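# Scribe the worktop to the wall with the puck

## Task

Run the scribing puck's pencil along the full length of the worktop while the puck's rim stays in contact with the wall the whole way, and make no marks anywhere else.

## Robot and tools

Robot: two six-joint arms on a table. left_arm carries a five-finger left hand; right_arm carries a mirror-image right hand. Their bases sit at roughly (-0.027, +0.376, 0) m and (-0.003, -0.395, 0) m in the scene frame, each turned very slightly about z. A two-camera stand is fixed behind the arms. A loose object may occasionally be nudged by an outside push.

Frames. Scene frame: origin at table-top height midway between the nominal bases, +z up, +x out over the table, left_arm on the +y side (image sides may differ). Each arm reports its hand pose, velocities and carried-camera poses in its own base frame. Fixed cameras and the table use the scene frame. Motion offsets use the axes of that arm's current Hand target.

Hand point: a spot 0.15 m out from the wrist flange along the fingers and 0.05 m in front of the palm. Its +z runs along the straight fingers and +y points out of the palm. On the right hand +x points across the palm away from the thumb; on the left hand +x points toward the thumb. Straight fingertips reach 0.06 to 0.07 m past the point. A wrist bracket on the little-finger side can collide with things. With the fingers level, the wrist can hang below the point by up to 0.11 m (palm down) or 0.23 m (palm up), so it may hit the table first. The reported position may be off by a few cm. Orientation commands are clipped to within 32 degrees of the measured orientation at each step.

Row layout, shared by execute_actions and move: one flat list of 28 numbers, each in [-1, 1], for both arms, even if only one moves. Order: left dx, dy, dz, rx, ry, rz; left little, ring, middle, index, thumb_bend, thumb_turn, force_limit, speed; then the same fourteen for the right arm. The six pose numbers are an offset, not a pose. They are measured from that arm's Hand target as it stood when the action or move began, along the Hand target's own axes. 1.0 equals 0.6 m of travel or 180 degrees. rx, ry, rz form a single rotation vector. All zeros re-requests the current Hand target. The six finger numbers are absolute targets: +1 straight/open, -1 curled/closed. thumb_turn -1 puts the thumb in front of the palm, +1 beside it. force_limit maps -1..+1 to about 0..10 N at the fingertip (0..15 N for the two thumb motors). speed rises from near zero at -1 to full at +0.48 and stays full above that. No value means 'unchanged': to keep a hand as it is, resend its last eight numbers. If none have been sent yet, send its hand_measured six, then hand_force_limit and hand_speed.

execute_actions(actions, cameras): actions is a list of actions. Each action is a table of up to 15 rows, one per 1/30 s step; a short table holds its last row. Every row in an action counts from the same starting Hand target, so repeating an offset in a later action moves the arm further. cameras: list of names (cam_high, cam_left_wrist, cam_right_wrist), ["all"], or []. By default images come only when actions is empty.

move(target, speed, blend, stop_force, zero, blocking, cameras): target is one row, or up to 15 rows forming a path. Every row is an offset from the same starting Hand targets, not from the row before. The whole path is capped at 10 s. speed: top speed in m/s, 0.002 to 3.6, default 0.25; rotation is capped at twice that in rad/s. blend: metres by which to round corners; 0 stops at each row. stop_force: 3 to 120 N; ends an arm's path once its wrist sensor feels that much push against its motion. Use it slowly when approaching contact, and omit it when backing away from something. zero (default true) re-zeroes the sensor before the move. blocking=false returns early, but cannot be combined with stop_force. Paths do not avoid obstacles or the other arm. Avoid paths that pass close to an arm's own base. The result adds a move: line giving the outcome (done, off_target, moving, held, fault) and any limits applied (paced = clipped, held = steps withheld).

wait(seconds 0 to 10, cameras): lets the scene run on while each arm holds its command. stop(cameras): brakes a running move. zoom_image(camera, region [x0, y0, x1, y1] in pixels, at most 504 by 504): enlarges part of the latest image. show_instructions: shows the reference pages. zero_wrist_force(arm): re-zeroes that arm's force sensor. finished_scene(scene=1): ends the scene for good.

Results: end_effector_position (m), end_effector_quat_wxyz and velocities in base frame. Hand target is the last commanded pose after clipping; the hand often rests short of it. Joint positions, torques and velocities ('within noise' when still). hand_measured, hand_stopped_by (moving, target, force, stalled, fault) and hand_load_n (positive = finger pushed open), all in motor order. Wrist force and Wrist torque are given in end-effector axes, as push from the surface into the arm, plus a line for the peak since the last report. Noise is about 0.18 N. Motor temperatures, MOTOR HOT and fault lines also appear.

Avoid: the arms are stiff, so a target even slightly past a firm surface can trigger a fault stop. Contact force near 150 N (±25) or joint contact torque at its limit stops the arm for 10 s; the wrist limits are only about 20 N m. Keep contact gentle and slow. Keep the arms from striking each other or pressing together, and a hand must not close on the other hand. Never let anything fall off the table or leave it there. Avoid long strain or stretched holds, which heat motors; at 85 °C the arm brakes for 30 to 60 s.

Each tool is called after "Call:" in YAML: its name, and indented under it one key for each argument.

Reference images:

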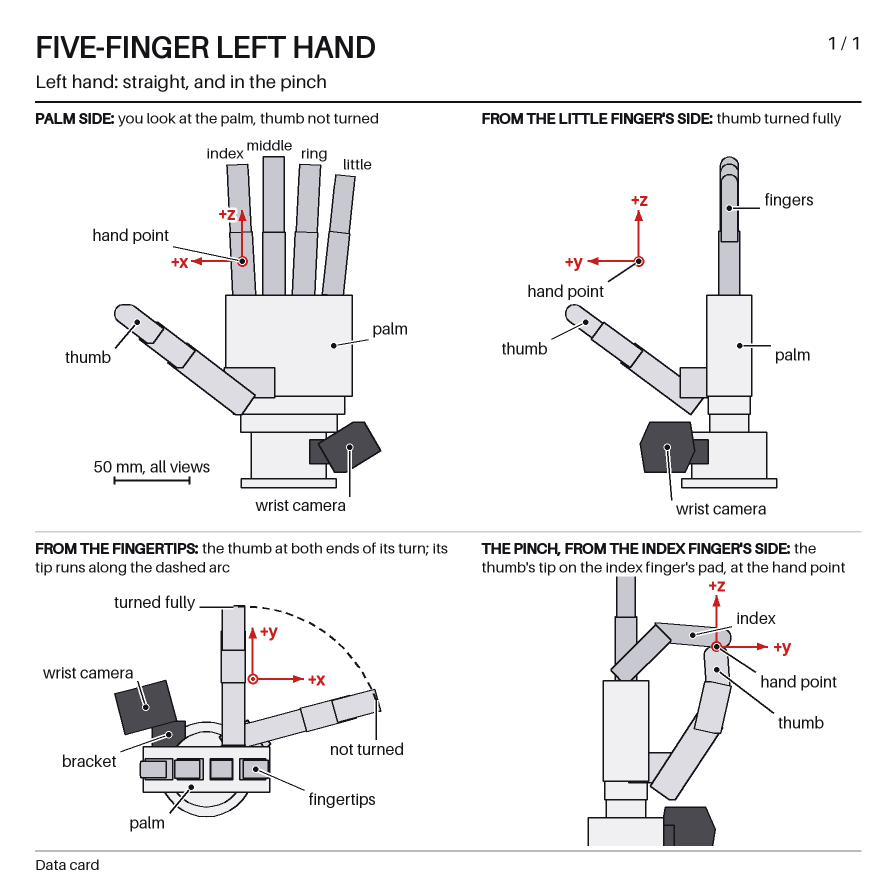

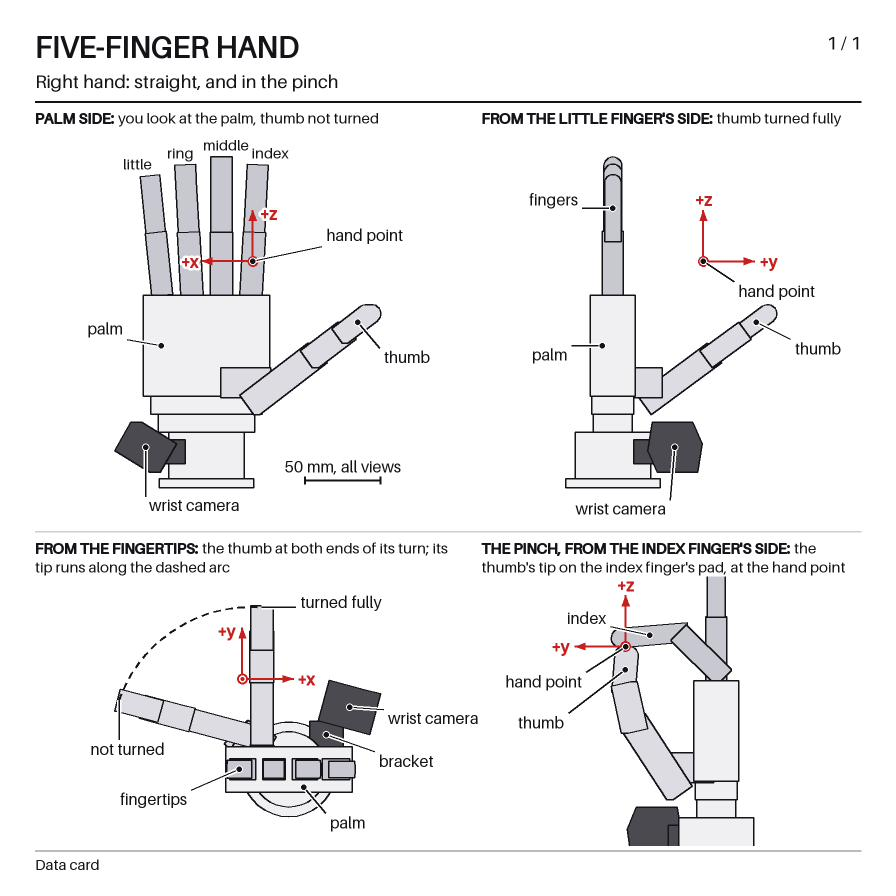

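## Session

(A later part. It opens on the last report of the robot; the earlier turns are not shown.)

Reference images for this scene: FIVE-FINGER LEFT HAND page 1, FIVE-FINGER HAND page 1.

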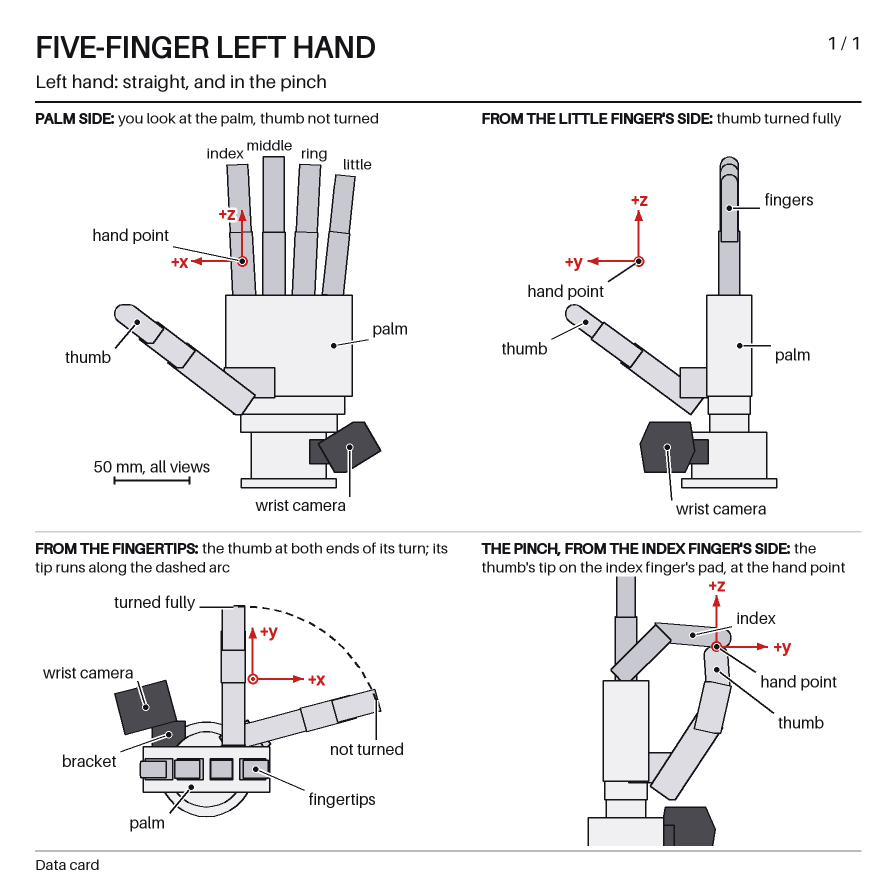

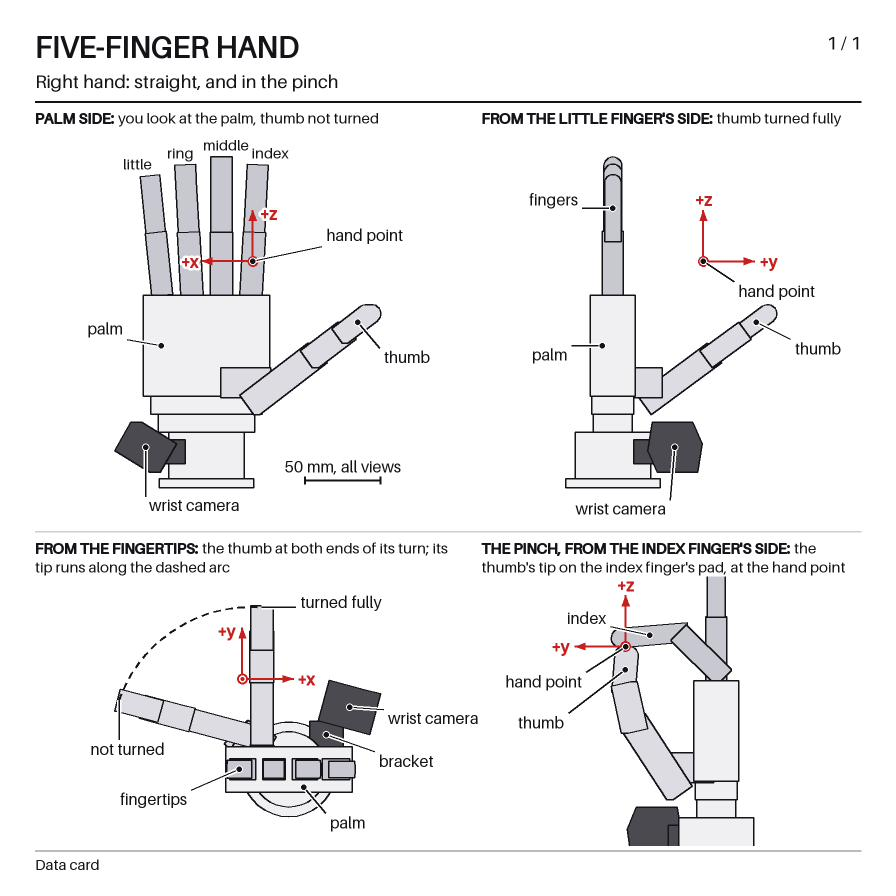

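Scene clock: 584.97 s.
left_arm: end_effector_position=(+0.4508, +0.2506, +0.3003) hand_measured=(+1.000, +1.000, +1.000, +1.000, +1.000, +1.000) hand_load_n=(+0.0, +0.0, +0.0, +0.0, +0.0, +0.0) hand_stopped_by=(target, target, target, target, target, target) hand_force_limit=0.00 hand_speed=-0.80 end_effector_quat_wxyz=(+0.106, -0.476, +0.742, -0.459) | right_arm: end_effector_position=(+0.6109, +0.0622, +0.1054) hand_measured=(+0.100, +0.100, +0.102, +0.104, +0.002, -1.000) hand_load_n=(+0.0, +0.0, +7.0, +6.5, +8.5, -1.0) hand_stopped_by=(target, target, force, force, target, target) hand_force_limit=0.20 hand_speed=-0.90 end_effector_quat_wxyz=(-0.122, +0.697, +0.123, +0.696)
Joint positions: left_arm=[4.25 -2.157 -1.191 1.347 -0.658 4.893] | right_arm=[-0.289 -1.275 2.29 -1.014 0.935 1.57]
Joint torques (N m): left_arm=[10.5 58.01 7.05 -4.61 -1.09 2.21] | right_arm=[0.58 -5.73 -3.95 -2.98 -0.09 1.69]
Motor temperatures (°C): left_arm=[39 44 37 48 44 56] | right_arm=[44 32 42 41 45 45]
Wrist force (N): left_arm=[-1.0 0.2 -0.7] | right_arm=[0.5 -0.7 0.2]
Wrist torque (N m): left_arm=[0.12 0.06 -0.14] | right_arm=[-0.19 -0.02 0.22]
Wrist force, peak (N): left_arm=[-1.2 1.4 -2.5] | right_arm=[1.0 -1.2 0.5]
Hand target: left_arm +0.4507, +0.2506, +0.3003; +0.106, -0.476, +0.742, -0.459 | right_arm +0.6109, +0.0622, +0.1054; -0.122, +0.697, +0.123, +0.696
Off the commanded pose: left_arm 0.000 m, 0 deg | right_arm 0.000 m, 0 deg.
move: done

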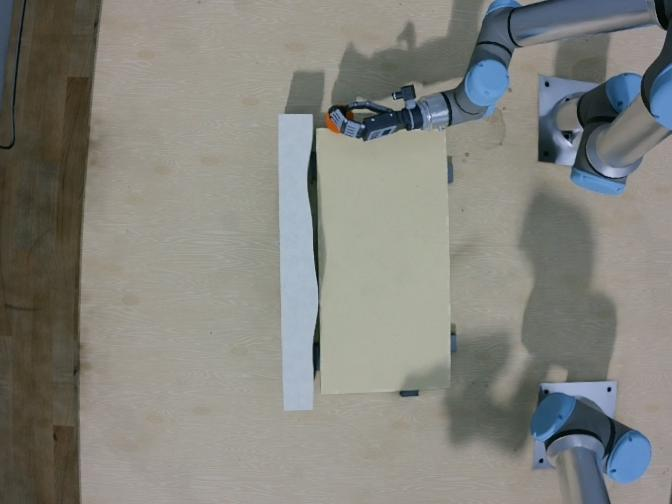

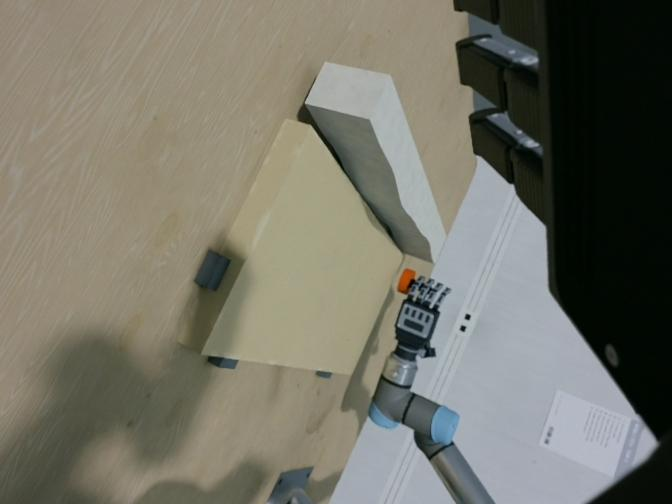

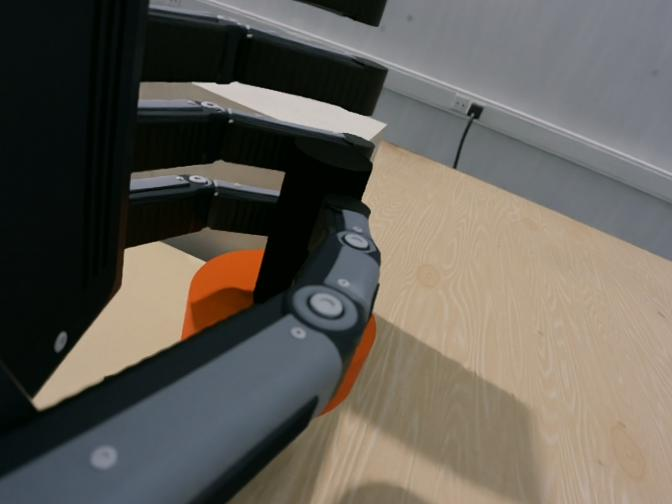

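Call:
move:
  target:
    - [0,0,0,0,0,0,1,1,1,1,1,1,0,-0.8, -0.0133,-0.0151,0.0054,0,0,0,0.1,0.1,-0.5,-0.5,0.0,-1,0.2,-0.9]
    - [0,0,0,0,0,0,1,1,1,1,1,1,0,-0.8, -0.0133,0.0118,0.0843,0,0,0,0.1,0.1,-0.5,-0.5,0.0,-1,0.2,-0.9]
  cameras: ["all"]
  speed: [0.05,0.02]
  stop_force: 4

Call:
zoom_image:
  camera: "cam_high"
  region: [280, 90, 380, 170]

Scene clock: 603.40 s.
left_arm: end_effector_position=(+0.4507, +0.2506, +0.3003) hand_measured=(+1.000, +1.000, +1.000, +1.000, +1.000, +1.000) hand_load_n=(+0.0, +0.0, +0.0, -0.5, +0.0, +0.0) hand_stopped_by=(target, target, target, target, target, target) hand_force_limit=0.00 hand_speed=-0.80 end_effector_quat_wxyz=(+0.106, -0.476, +0.742, -0.459) | right_arm: end_effector_position=(+0.6421, +0.0724, +0.0974) hand_measured=(+0.100, +0.100, +0.102, +0.104, +0.002, -1.000) hand_load_n=(+0.0, +0.0, +7.5, +5.0, +8.5, -1.0) hand_stopped_by=(target, target, force, force, target, target) hand_force_limit=0.20 hand_speed=-0.90 end_effector_quat_wxyz=(-0.122, +0.697, +0.123, +0.696)
Joint positions: left_arm=[4.25 -2.157 -1.191 1.347 -0.658 4.894] | right_arm=[-0.237 -1.199 2.202 -1.002 0.986 1.57]
Joint torques (N m): left_arm=[10.55 57.34 6.12 -4.73 -0.72 1.98] | right_arm=[-5.98 -43.43 -4.08 -3.46 -1.63 1.69]
Motor temperatures (°C): left_arm=[39 44 37 48 44 55] | right_arm=[44 32 42 41 45 44]
Wrist force (N): left_arm=[-0.9 0.4 -0.7] | right_arm=[-0.4 -0.9 -1.2]
Wrist torque (N m): left_arm=[0.15 0.05 -0.14] | right_arm=[-0.20 -0.13 0.22]
Wrist force, peak (N): left_arm=[-1.2 0.3 -0.8] | right_arm=[1.3 -1.4 -4.9]
Hand target: left_arm +0.4507, +0.2506, +0.3003; +0.106, -0.476, +0.742, -0.459 | right_arm +0.6421, +0.0724, +0.0974; -0.122, +0.697, +0.123, +0.696 (not the last commanded pose)
Off the commanded pose: left_arm 0.000 m, 0 deg | right_arm 0.019 m, 0 deg.
move: contact (right_arm); path passed 1 of 2 targets

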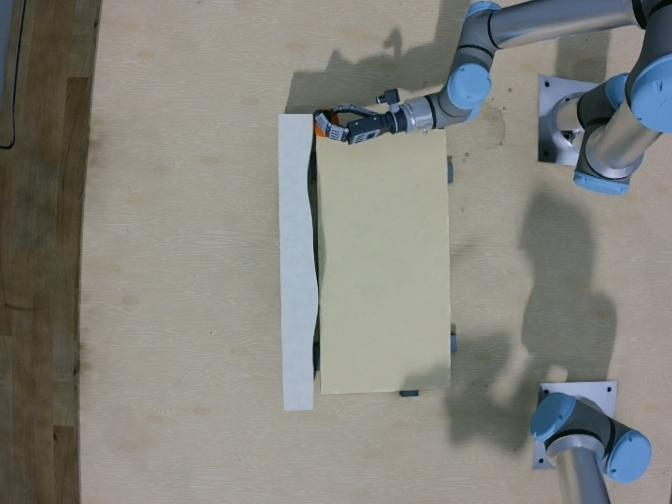

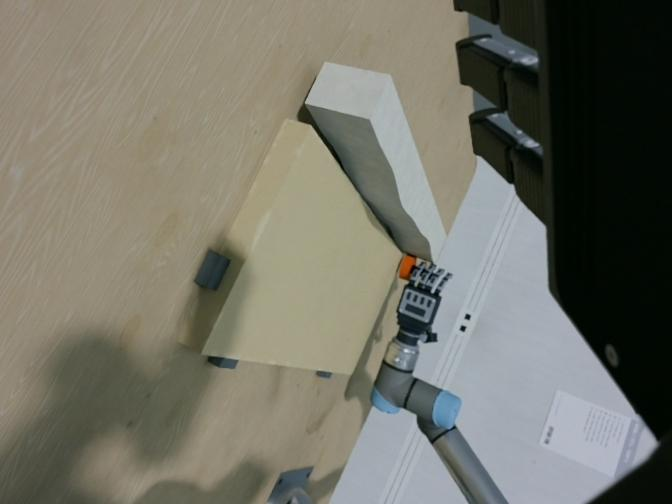

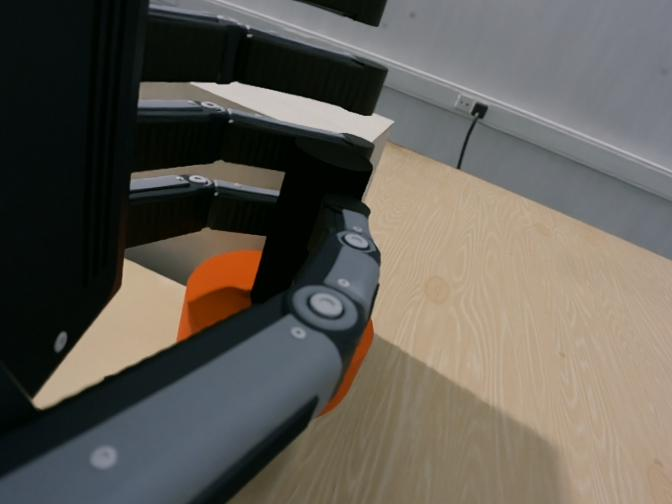

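Scaled by 5.040 from the camera's 672x504 image, which has a finer 960x720 frame.

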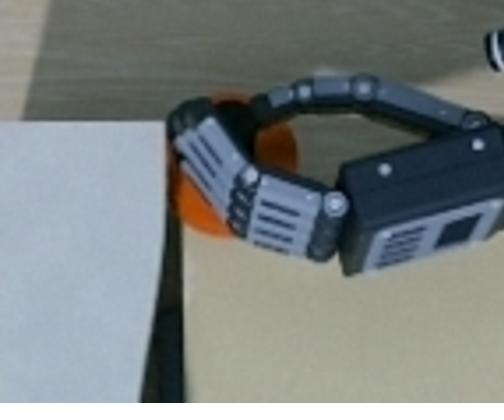

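Call:
zoom_image:
  camera: "cam_left_wrist"
  region: [360, 200, 480, 320]

Call:
zoom_image:
  camera: "cam_right_wrist"
  region: [100, 50, 450, 350]

Scaled by 4.200 from the camera's 672x504 image, which has a finer 960x720 frame.

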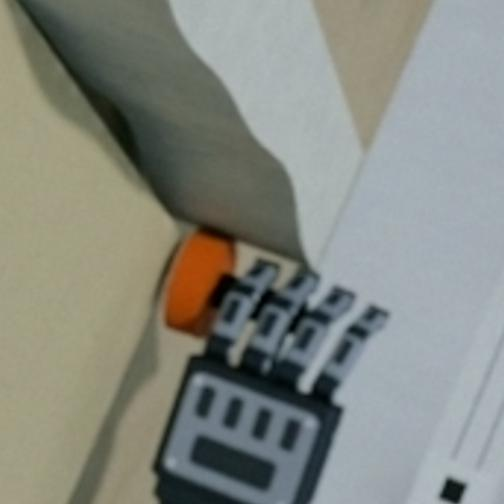

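Scaled by 1.440 from the camera's 672x504 image, which has a finer 960x720 frame.

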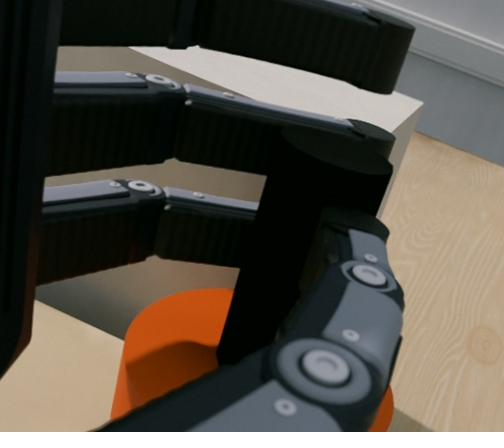

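Call:
move:
  target:
    - [0,0,0,0,0,0,1,1,1,1,1,1,0,-0.8, -0.001,-0.0005,-0.0016,0,0,0,0.1,0.1,-0.5,-0.5,0.0,-1,0.2,-0.9]
    - [0,0,0,0,0,0,1,1,1,1,1,1,0,-0.8, -0.022,-0.0005,-0.0016,0,0,0,0.1,0.1,-0.5,-0.5,0.0,-1,0.2,-0.9]
  cameras: ["all"]
  speed: 0.01
  stop_force: 3

Call:
zoom_image:
  camera: "cam_high"
  region: [280, 90, 380, 170]

Call:
zoom_image:
  camera: "cam_left_wrist"
  region: [360, 200, 480, 320]

Scene clock: 643.93 s.
left_arm: end_effector_position=(+0.4507, +0.2506, +0.3003) hand_measured=(+1.000, +1.000, +1.000, +1.000, +1.000, +1.000) hand_load_n=(+0.0, +0.0, +0.0, +0.0, +0.0, +0.0) hand_stopped_by=(target, target, target, target, target, target) hand_force_limit=0.00 hand_speed=-0.80 end_effector_quat_wxyz=(+0.106, -0.476, +0.742, -0.459) | right_arm: end_effector_position=(+0.6411, +0.0724, +0.0889) hand_measured=(+0.100, +0.100, +0.102, +0.104, +0.002, -1.000) hand_load_n=(+0.0, +0.0, +6.5, +5.5, +9.0, -0.5) hand_stopped_by=(target, target, force, force, target, target) hand_force_limit=0.20 hand_speed=-0.90 end_effector_quat_wxyz=(-0.122, +0.697, +0.123, +0.696)
Joint positions: left_arm=[4.25 -2.157 -1.191 1.347 -0.658 4.894] | right_arm=[-0.238 -1.18 2.209 -1.028 0.986 1.57]
Joint torques (N m): left_arm=[9.97 56.51 6.44 -4.66 0.07 1.97] | right_arm=[-5.81 -41.76 -21.26 0.2 -1.63 -0.13]
Motor temperatures (°C): left_arm=[39 44 37 47 44 55] | right_arm=[44 32 42 41 44 44]
Wrist force (N): left_arm=[-0.9 0.5 -0.6] | right_arm=[1.9 -0.6 -0.3]
Wrist torque (N m): left_arm=[0.14 0.04 -0.14] | right_arm=[-0.19 -0.04 0.25]
Wrist force, peak (N): left_arm=[-1.2 0.3 -0.7] | right_arm=[6.0 -0.9 -0.8]
Hand target: left_arm +0.4507, +0.2506, +0.3003; +0.106, -0.476, +0.742, -0.459 | right_arm +0.6411, +0.0724, +0.0889; -0.122, +0.697, +0.123, +0.696 (not the last commanded pose)
Off the commanded pose: left_arm 0.000 m, 0 deg | right_arm 0.005 m, 0 deg.
move: contact (right_arm); path passed 1 of 2 targets

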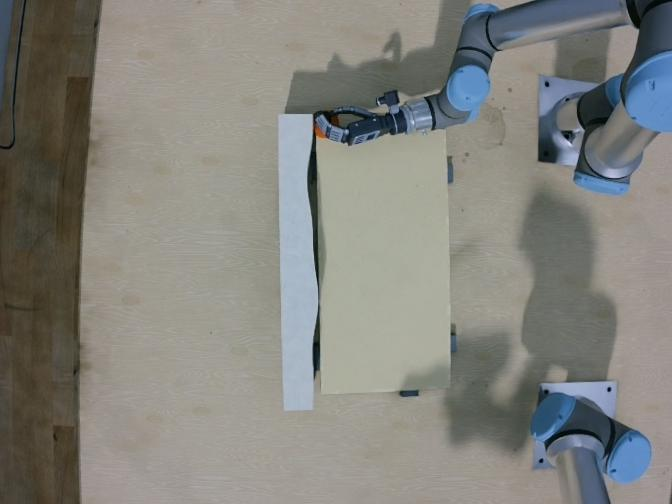

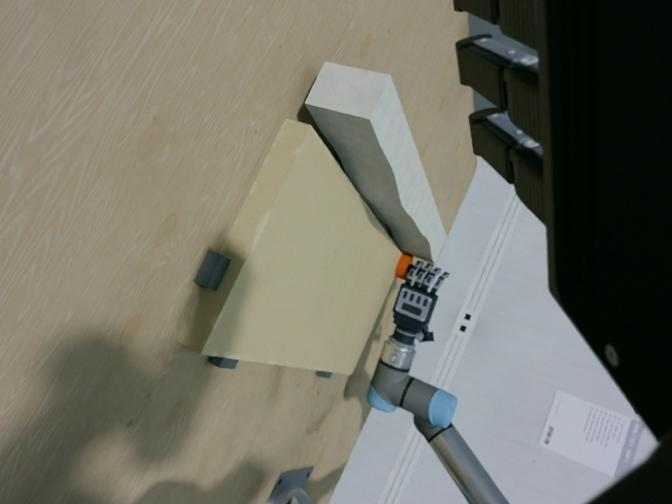

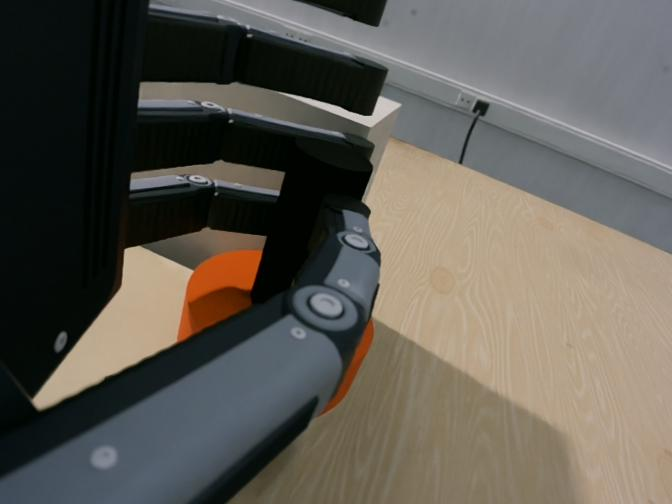

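Scaled by 5.040 from the camera's 672x504 image, which has a finer 960x720 frame.

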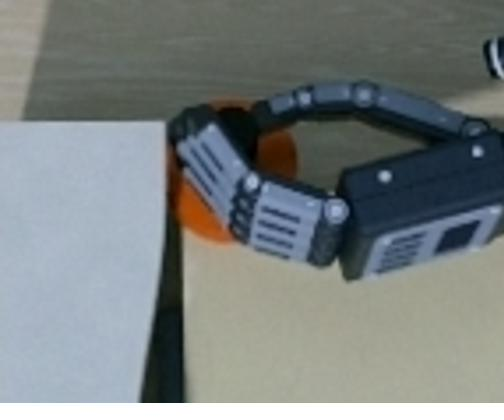

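Scaled by 4.200 from the camera's 672x504 image, which has a finer 960x720 frame.

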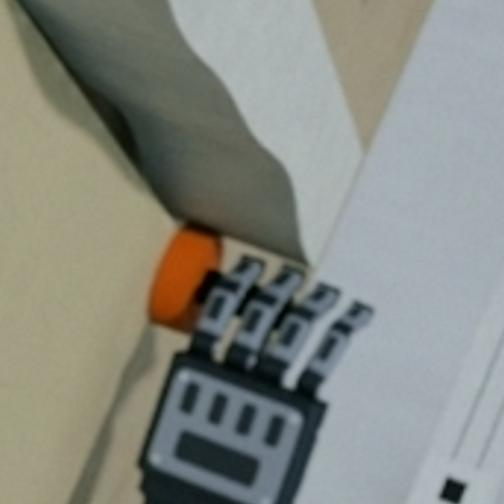

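Call:
zoom_image:
  camera: "cam_high"
  region: [285, 130, 345, 220]

Call:
zoom_image:
  camera: "cam_high"
  region: [285, 215, 345, 305]

Call:
zoom_image:
  camera: "cam_high"
  region: [285, 300, 345, 390]

Call:
zoom_image:
  camera: "cam_high"
  region: [285, 340, 345, 430]

Scaled by 5.600 from the camera's 672x504 image, which has a finer 960x720 frame.

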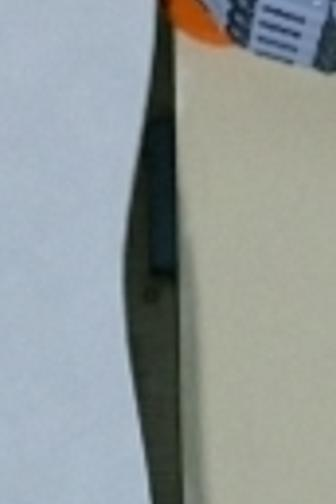

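Scaled by 5.600 from the camera's 672x504 image, which has a finer 960x720 frame.

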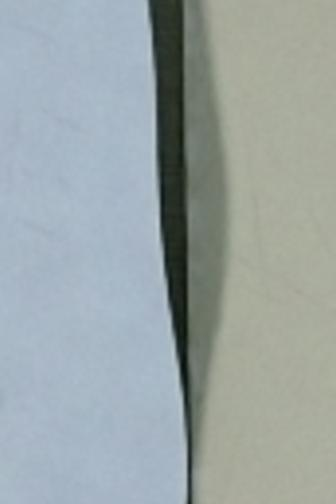

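Scaled by 5.600 from the camera's 672x504 image, which has a finer 960x720 frame.

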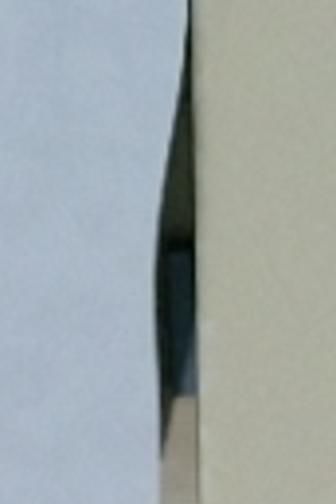

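Scaled by 5.600 from the camera's 672x504 image, which has a finer 960x720 frame.

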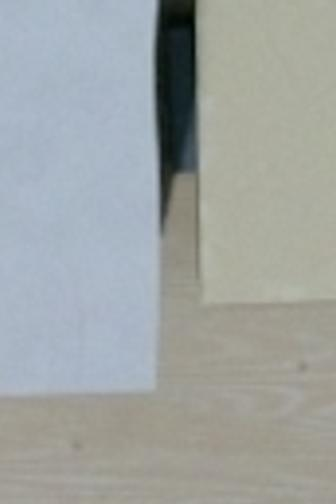

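Call:
move:
  target:
    - [0,0,0,0,0,0,1,1,1,1,1,1,0,-0.8, 0.00667,-0.00377,-0.01105,0,0,0,0.1,0.1,-0.5,-0.5,0.0,-1,0.2,-0.9]
    - [0,0,0,0,0,0,1,1,1,1,1,1,0,-0.8, 0.00667,-0.15543,0.06081,0,0,0,0.1,0.1,-0.5,-0.5,0.0,-1,0.2,-0.9]
    - [0,0,0,0,0,0,1,1,1,1,1,1,0,-0.8, 0.00667,-0.14843,0.08132,0,0,0,0.1,0.1,-0.5,-0.5,0.0,-1,0.2,-0.9]
  cameras: ["cam_high"]
  speed: [0.03,0.08,0.012]
  stop_force: 4

Call:
zoom_image:
  camera: "cam_high"
  region: [280, 110, 380, 210]

Scene clock: 696.30 s.
left_arm: end_effector_position=(+0.4507, +0.2506, +0.3003) hand_measured=(+1.000, +1.000, +1.000, +1.000, +1.000, +1.000) hand_load_n=(+0.0, +0.0, +0.0, +0.0, +0.0, +0.0) hand_stopped_by=(target, target, target, target, target, target) hand_force_limit=0.00 hand_speed=-0.80 end_effector_quat_wxyz=(+0.106, -0.476, +0.742, -0.459) | right_arm: end_effector_position=(+0.6449, +0.1719, +0.0928) hand_measured=(+0.100, +0.100, +0.102, +0.102, +0.002, -1.000) hand_load_n=(+0.0, +0.0, +5.0, +4.0, +9.0, -0.5) hand_stopped_by=(target, target, force, force, target, target) hand_force_limit=0.20 hand_speed=-0.90 end_effector_quat_wxyz=(-0.122, +0.697, +0.123, +0.696)
Joint positions: left_arm=[4.25 -2.157 -1.191 1.347 -0.658 4.894] | right_arm=[0.025 -1.146 2.129 -0.983 1.248 1.57]
Joint torques (N m): left_arm=[10.29 57.33 6.35 -4.7 0.76 1.91] | right_arm=[-6.21 -45.24 -6.66 -3.93 -1.72 -0.36]
Motor temperatures (°C): left_arm=[38 44 37 47 44 55] | right_arm=[44 32 42 40 44 44]
Wrist force (N): left_arm=[-0.9 0.3 -0.6] | right_arm=[0.3 -1.3 -7.7]
Wrist torque (N m): left_arm=[0.11 0.05 -0.14] | right_arm=[-0.21 0.07 0.22]
Wrist force, peak (N): left_arm=[-1.1 0.3 -0.9] | right_arm=[3.4 -4.2 -18.5]
Hand target: left_arm +0.4507, +0.2506, +0.3003; +0.106, -0.476, +0.742, -0.459 | right_arm +0.6449, +0.1719, +0.0928; -0.122, +0.697, +0.123, +0.696 (not the last commanded pose)
Off the commanded pose: left_arm 0.000 m, 0 deg | right_arm 0.012 m, 0 deg.
move: contact (right_arm); path passed 2 of 3 targets
Images, in order (width x height): cam_high 672x504.

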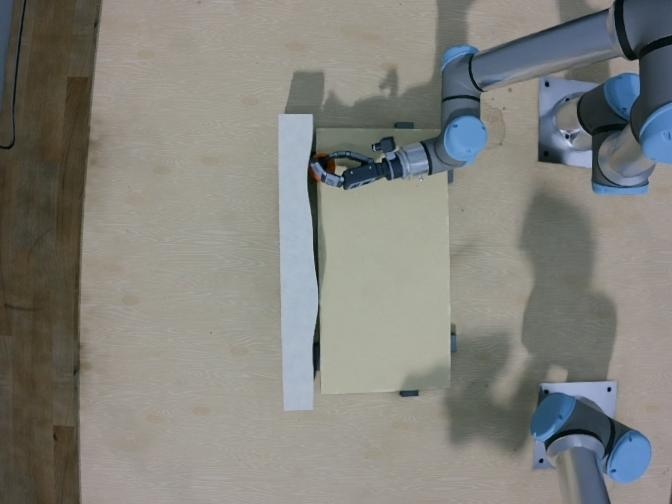

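Scaled by 5.040 from the camera's 672x504 image, which has a finer 960x720 frame.

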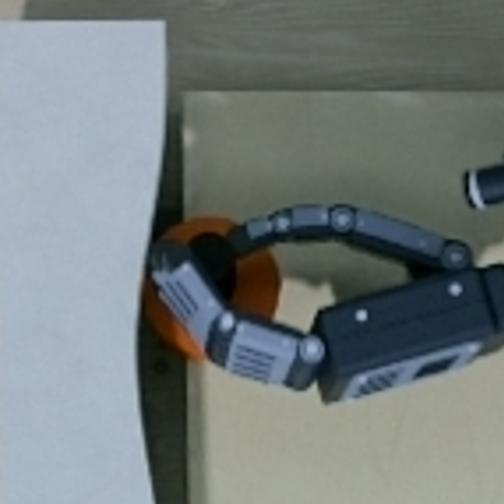

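Call:
move:
  target:
    - [0,0,0,0,0,0,1,1,1,1,1,1,0,-0.8, 0,-0.00646,-0.01894,0,0,0,0.1,0.1,-0.5,-0.5,0.0,-1,0.2,-0.9]
    - [0,0,0,0,0,0,1,1,1,1,1,1,0,-0.8, 0,-0.17013,0.01773,0,0,0,0.1,0.1,-0.5,-0.5,0.0,-1,0.2,-0.9]
  cameras: ["cam_high"]
  speed: [0.03,0.1]

Call:
zoom_image:
  camera: "cam_high"
  region: [280, 150, 380, 250]

Call:
move:
  target: [0,0,0,0,0,0,1,1,1,1,1,1,0,-0.8, 0,0.01071,0.0314,0,0,0,0.1,0.1,-0.5,-0.5,0.0,-1,0.2,-0.9]
  cameras: ["cam_high"]
  speed: 0.01
  stop_force: 3

Scene clock: 720.53 s.
left_arm: end_effector_position=(+0.4507, +0.2506, +0.3003) hand_measured=(+1.000, +1.000, +1.000, +1.000, +1.000, +1.000) hand_load_n=(+0.0, +0.0, +0.0, +0.0, +0.0, +0.0) hand_stopped_by=(target, target, target, target, target, target) hand_force_limit=0.00 hand_speed=-0.80 end_effector_quat_wxyz=(+0.106, -0.476, +0.742, -0.459) | right_arm: end_effector_position=(+0.6201, +0.2714, +0.0927) hand_measured=(+0.100, +0.100, +0.102, +0.102, +0.002, -1.000) hand_load_n=(+0.0, +0.0, +7.0, +5.5, +9.0, +0.0) hand_stopped_by=(target, target, force, force, target, target) hand_force_limit=0.20 hand_speed=-0.90 end_effector_quat_wxyz=(-0.122, +0.697, +0.123, +0.696)
Joint positions: left_arm=[4.25 -2.157 -1.191 1.347 -0.658 4.894] | right_arm=[0.278 -1.108 2.061 -0.952 1.501 1.57]
Joint torques (N m): left_arm=[10.39 56.75 6.38 -4.59 1.44 1.9] | right_arm=[10.88 -11.96 -24.34 -0.2 1.83 -1.31]
Motor temperatures (°C): left_arm=[38 44 37 47 44 55] | right_arm=[44 32 42 40 44 44]
Wrist force (N): left_arm=[-0.8 0.3 -0.7] | right_arm=[0.5 -1.3 0.4]
Wrist torque (N m): left_arm=[0.14 0.04 -0.14] | right_arm=[-0.30 -0.03 0.20]
Wrist force, peak (N): left_arm=[-1.0 0.2 -1.0] | right_arm=[0.5 -1.2 -7.8]
Hand target: left_arm +0.4507, +0.2506, +0.3003; +0.106, -0.476, +0.742, -0.459 | right_arm +0.6201, +0.2715, +0.0927; -0.122, +0.697, +0.123, +0.696
Off the commanded pose: left_arm 0.000 m, 0 deg | right_arm 0.000 m, 0 deg.
move: done
Images, in order (width x height): cam_high 672x504.

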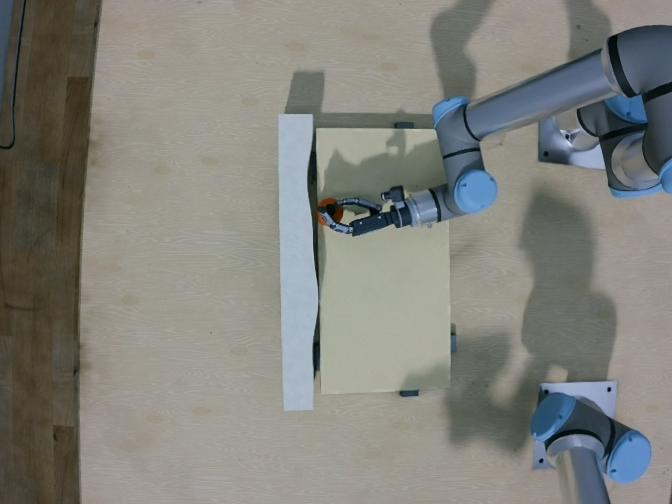

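Scaled by 5.040 from the camera's 672x504 image, which has a finer 960x720 frame.

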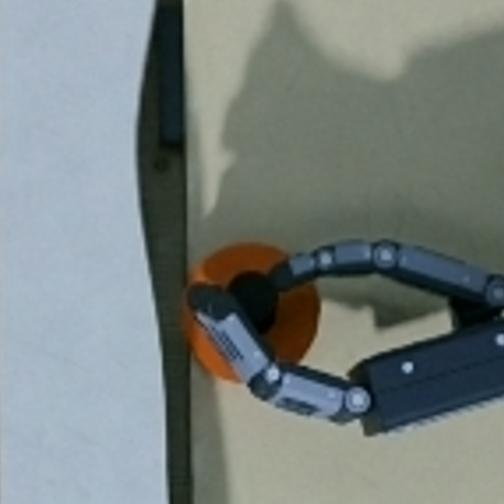

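Scene clock: 723.27 s.
left_arm: end_effector_position=(+0.4507, +0.2506, +0.3003) hand_measured=(+1.000, +1.000, +1.000, +1.000, +1.000, +1.000) hand_load_n=(+0.0, +0.0, +0.0, +0.0, +0.0, +0.0) hand_stopped_by=(target, target, target, target, target, target) hand_force_limit=0.00 hand_speed=-0.80 end_effector_quat_wxyz=(+0.106, -0.476, +0.742, -0.459) | right_arm: end_effector_position=(+0.6349, +0.2718, +0.0927) hand_measured=(+0.100, +0.100, +0.102, +0.102, +0.002, -1.000) hand_load_n=(+0.5, +0.0, +7.5, +4.0, +9.0, -1.0) hand_stopped_by=(target, target, force, force, target, target) hand_force_limit=0.20 hand_speed=-0.90 end_effector_quat_wxyz=(-0.122, +0.697, +0.123, +0.696)
Joint positions: left_arm=[4.25 -2.157 -1.191 1.347 -0.658 4.894] | right_arm=[0.27 -1.088 2.023 -0.935 1.493 1.57]
Joint torques (N m): left_arm=[10.35 57.3 7.06 -4.63 1.85 1.8] | right_arm=[8.39 -50.27 -5.26 -3.92 1.56 -1.51]
Motor temperatures (°C): left_arm=[38 44 37 47 44 55] | right_arm=[43 32 42 40 44 44]
Wrist force (N): left_arm=[-0.8 0.2 -0.6] | right_arm=[0.0 -1.0 -1.2]
Wrist torque (N m): left_arm=[0.12 0.04 -0.14] | right_arm=[-0.19 -0.14 0.24]
Wrist force, peak (N): left_arm=[-1.2 0.3 -0.7] | right_arm=[2.6 -2.3 -5.1]
Hand target: left_arm +0.4507, +0.2506, +0.3003; +0.106, -0.476, +0.742, -0.459 | right_arm +0.6349, +0.2718, +0.0927; -0.122, +0.697, +0.123, +0.696 (not the last commanded pose)
Off the commanded pose: left_arm 0.000 m, 0 deg | right_arm 0.005 m, 0 deg.
move: contact (right_arm)
Images, in order (width x height): cam_high 672x504.

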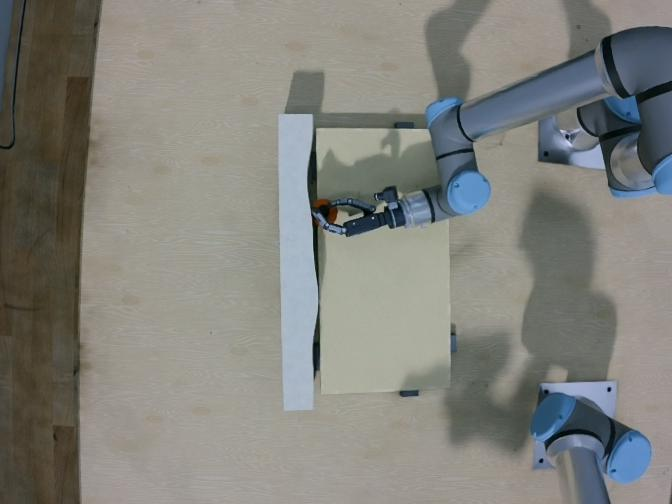

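Call:
move:
  target:
    - [0,0,0,0,0,0,1,1,1,1,1,1,0,-0.8, 0,-0.00539,-0.01578,0,0,0,0.1,0.1,-0.5,-0.5,0.0,-1,0.2,-0.9]
    - [0,0,0,0,0,0,1,1,1,1,1,1,0,-0.8, 0,-0.16835,0.02293,0,0,0,0.1,0.1,-0.5,-0.5,0.0,-1,0.2,-0.9]
    - [0,0,0,0,0,0,1,1,1,1,1,1,0,-0.8, 0,-0.1592,0.04976,0,0,0,0.1,0.1,-0.5,-0.5,0.0,-1,0.2,-0.9]
  cameras: ["cam_high"]
  speed: [0.03,0.1,0.01]
  stop_force: 4

Call:
zoom_image:
  camera: "cam_high"
  region: [280, 200, 380, 300]

Scene clock: 750.93 s.
left_arm: end_effector_position=(+0.4507, +0.2506, +0.3003) hand_measured=(+1.000, +1.000, +1.000, +1.000, +1.000, +1.000) hand_load_n=(+0.0, +0.0, +0.0, +0.0, +0.0, +0.0) hand_stopped_by=(target, target, target, target, target, target) hand_force_limit=0.00 hand_speed=-0.80 end_effector_quat_wxyz=(+0.106, -0.476, +0.742, -0.459) | right_arm: end_effector_position=(+0.6222, +0.3716, +0.0926) hand_measured=(+0.100, +0.100, +0.102, +0.102, +0.002, -1.000) hand_load_n=(+0.0, +0.0, +6.0, +3.5, +8.5, -1.0) hand_stopped_by=(target, target, force, force, target, target) hand_force_limit=0.20 hand_speed=-0.90 end_effector_quat_wxyz=(-0.122, +0.697, +0.123, +0.696)
Joint positions: left_arm=[4.25 -2.157 -1.191 1.347 -0.658 4.894] | right_arm=[0.483 -1.003 1.865 -0.861 1.706 1.57]
Joint torques (N m): left_arm=[10.01 56.75 6.84 -4.76 2.91 1.75] | right_arm=[8.16 -53.16 -6.96 -3.38 1.39 0.25]
Motor temperatures (°C): left_arm=[38 44 37 47 44 55] | right_arm=[43 32 41 40 44 44]
Wrist force (N): left_arm=[-1.1 0.1 -0.7] | right_arm=[2.6 -0.4 -4.5]
Wrist torque (N m): left_arm=[0.11 0.08 -0.15] | right_arm=[-0.18 0.00 0.23]
Wrist force, peak (N): left_arm=[-1.2 0.2 -0.8] | right_arm=[3.1 -1.6 -10.4]
Hand target: left_arm +0.4507, +0.2506, +0.3003; +0.106, -0.476, +0.742, -0.459 | right_arm +0.6222, +0.3716, +0.0926; -0.122, +0.697, +0.123, +0.696 (not the last commanded pose)
Off the commanded pose: left_arm 0.000 m, 0 deg | right_arm 0.008 m, 0 deg.
move: contact (right_arm); path passed 2 of 3 targets
Images, in order (width x height): cam_high 672x504.

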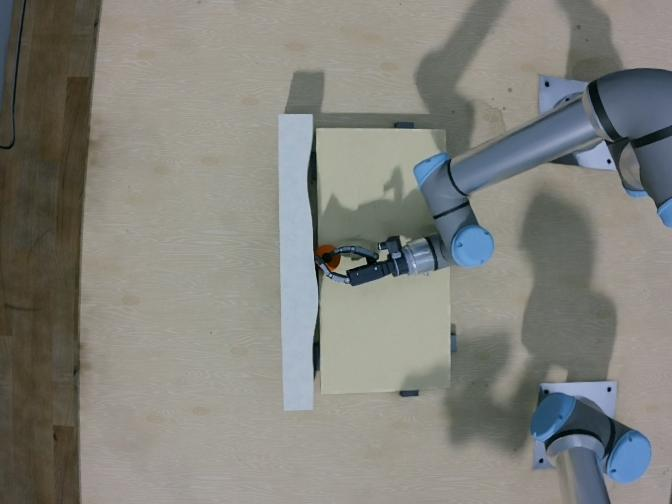

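Scaled by 5.040 from the camera's 672x504 image, which has a finer 960x720 frame.

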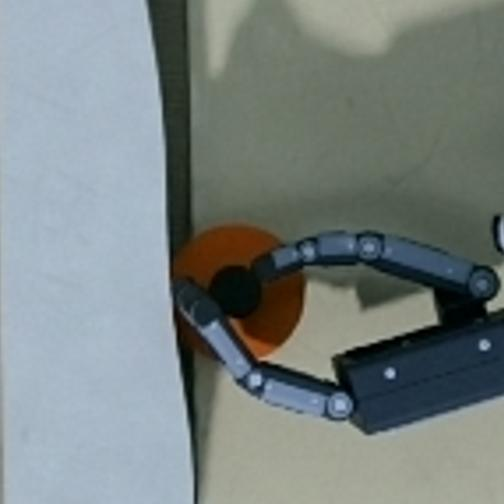

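Call:
move:
  target: [0,0,0,0,0,0,1,1,1,1,1,1,0,-0.8, 0,-0.00539,-0.01578,0,0,0,0.1,0.1,-0.5,-0.5,0.0,-1,0.2,-0.9]
  cameras: ["all"]
  speed: 0.03

Call:
zoom_image:
  camera: "cam_high"
  region: [290, 220, 370, 300]

Call:
zoom_image:
  camera: "cam_right_wrist"
  region: [120, 80, 420, 430]

Scene clock: 792.63 s.
left_arm: end_effector_position=(+0.4507, +0.2506, +0.3003) hand_measured=(+1.000, +1.000, +1.000, +1.000, +1.000, +1.000) hand_load_n=(+0.0, +0.0, +0.0, +0.0, +0.0, +0.0) hand_stopped_by=(target, target, target, target, target, target) hand_force_limit=0.00 hand_speed=-0.80 end_effector_quat_wxyz=(+0.106, -0.476, +0.742, -0.459) | right_arm: end_effector_position=(+0.6122, +0.3714, +0.0926) hand_measured=(+0.100, +0.100, +0.102, +0.102, +0.002, -1.000) hand_load_n=(+0.0, +0.0, +7.0, +5.5, +8.5, +0.0) hand_stopped_by=(target, target, force, force, target, target) hand_force_limit=0.20 hand_speed=-0.90 end_effector_quat_wxyz=(-0.122, +0.697, +0.123, +0.696)
Joint positions: left_arm=[4.25 -2.157 -1.191 1.347 -0.658 4.894] | right_arm=[0.493 -1.015 1.888 -0.872 1.716 1.57]
Joint torques (N m): left_arm=[10.66 55.98 6.8 -4.73 3.25 1.67] | right_arm=[11.31 -53.07 -6.42 -3.23 1.85 0.5]
Motor temperatures (°C): left_arm=[38 44 36 47 43 55] | right_arm=[43 32 41 40 43 44]
Wrist force (N): left_arm=[-0.9 0.5 -0.6] | right_arm=[0.8 -1.1 0.3]
Wrist torque (N m): left_arm=[0.14 0.04 -0.14] | right_arm=[-0.25 -0.10 0.23]
Wrist force, peak (N): left_arm=[-1.0 0.2 -0.9] | right_arm=[2.3 -0.7 -4.9]
Hand target: left_arm +0.4507, +0.2506, +0.3003; +0.106, -0.476, +0.742, -0.459 | right_arm +0.6122, +0.3714, +0.0926; -0.122, +0.697, +0.123, +0.696
Off the commanded pose: left_arm 0.000 m, 0 deg | right_arm 0.000 m, 0 deg.
move: done

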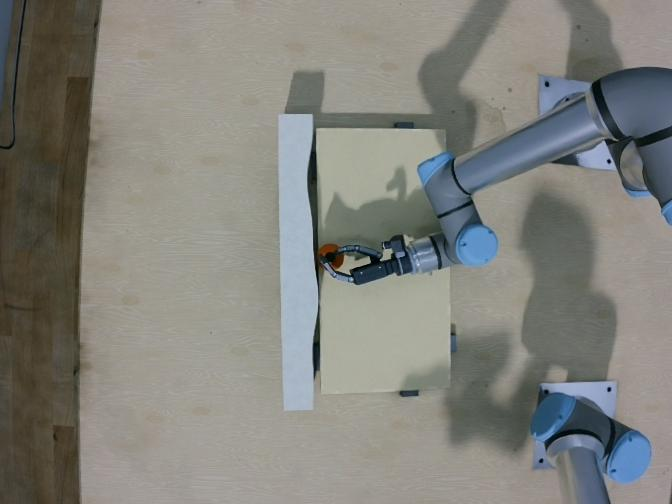

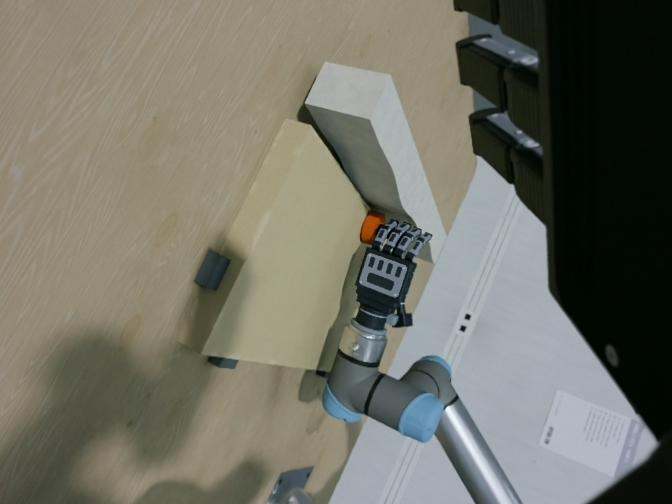

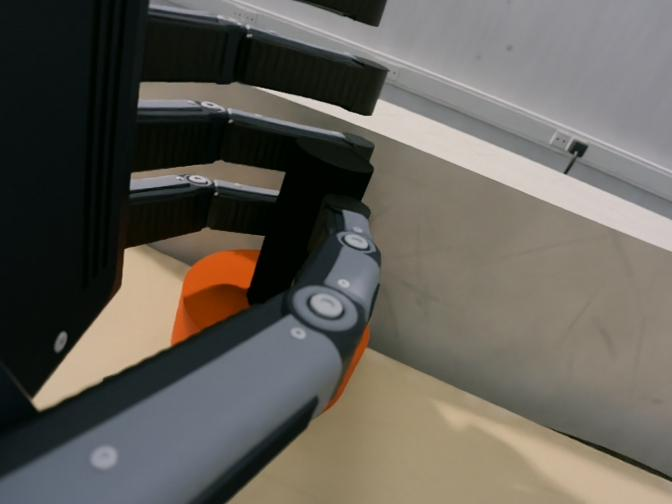

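Scaled by 6.300 from the camera's 672x504 image, which has a finer 960x720 frame.

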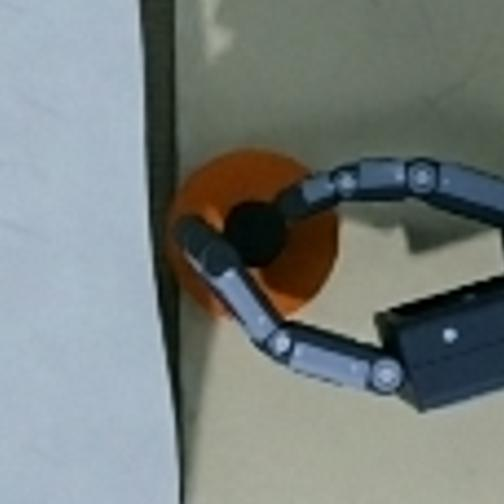

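Scaled by 1.440 from the camera's 672x504 image, which has a finer 960x720 frame.

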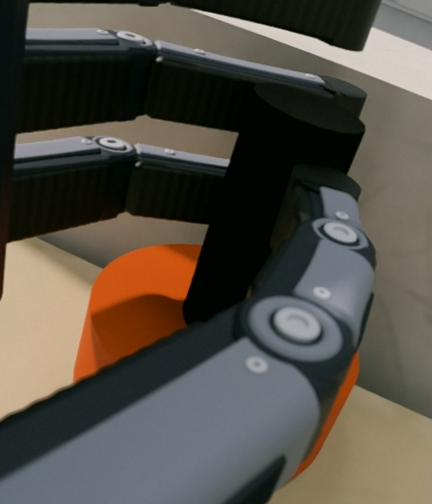

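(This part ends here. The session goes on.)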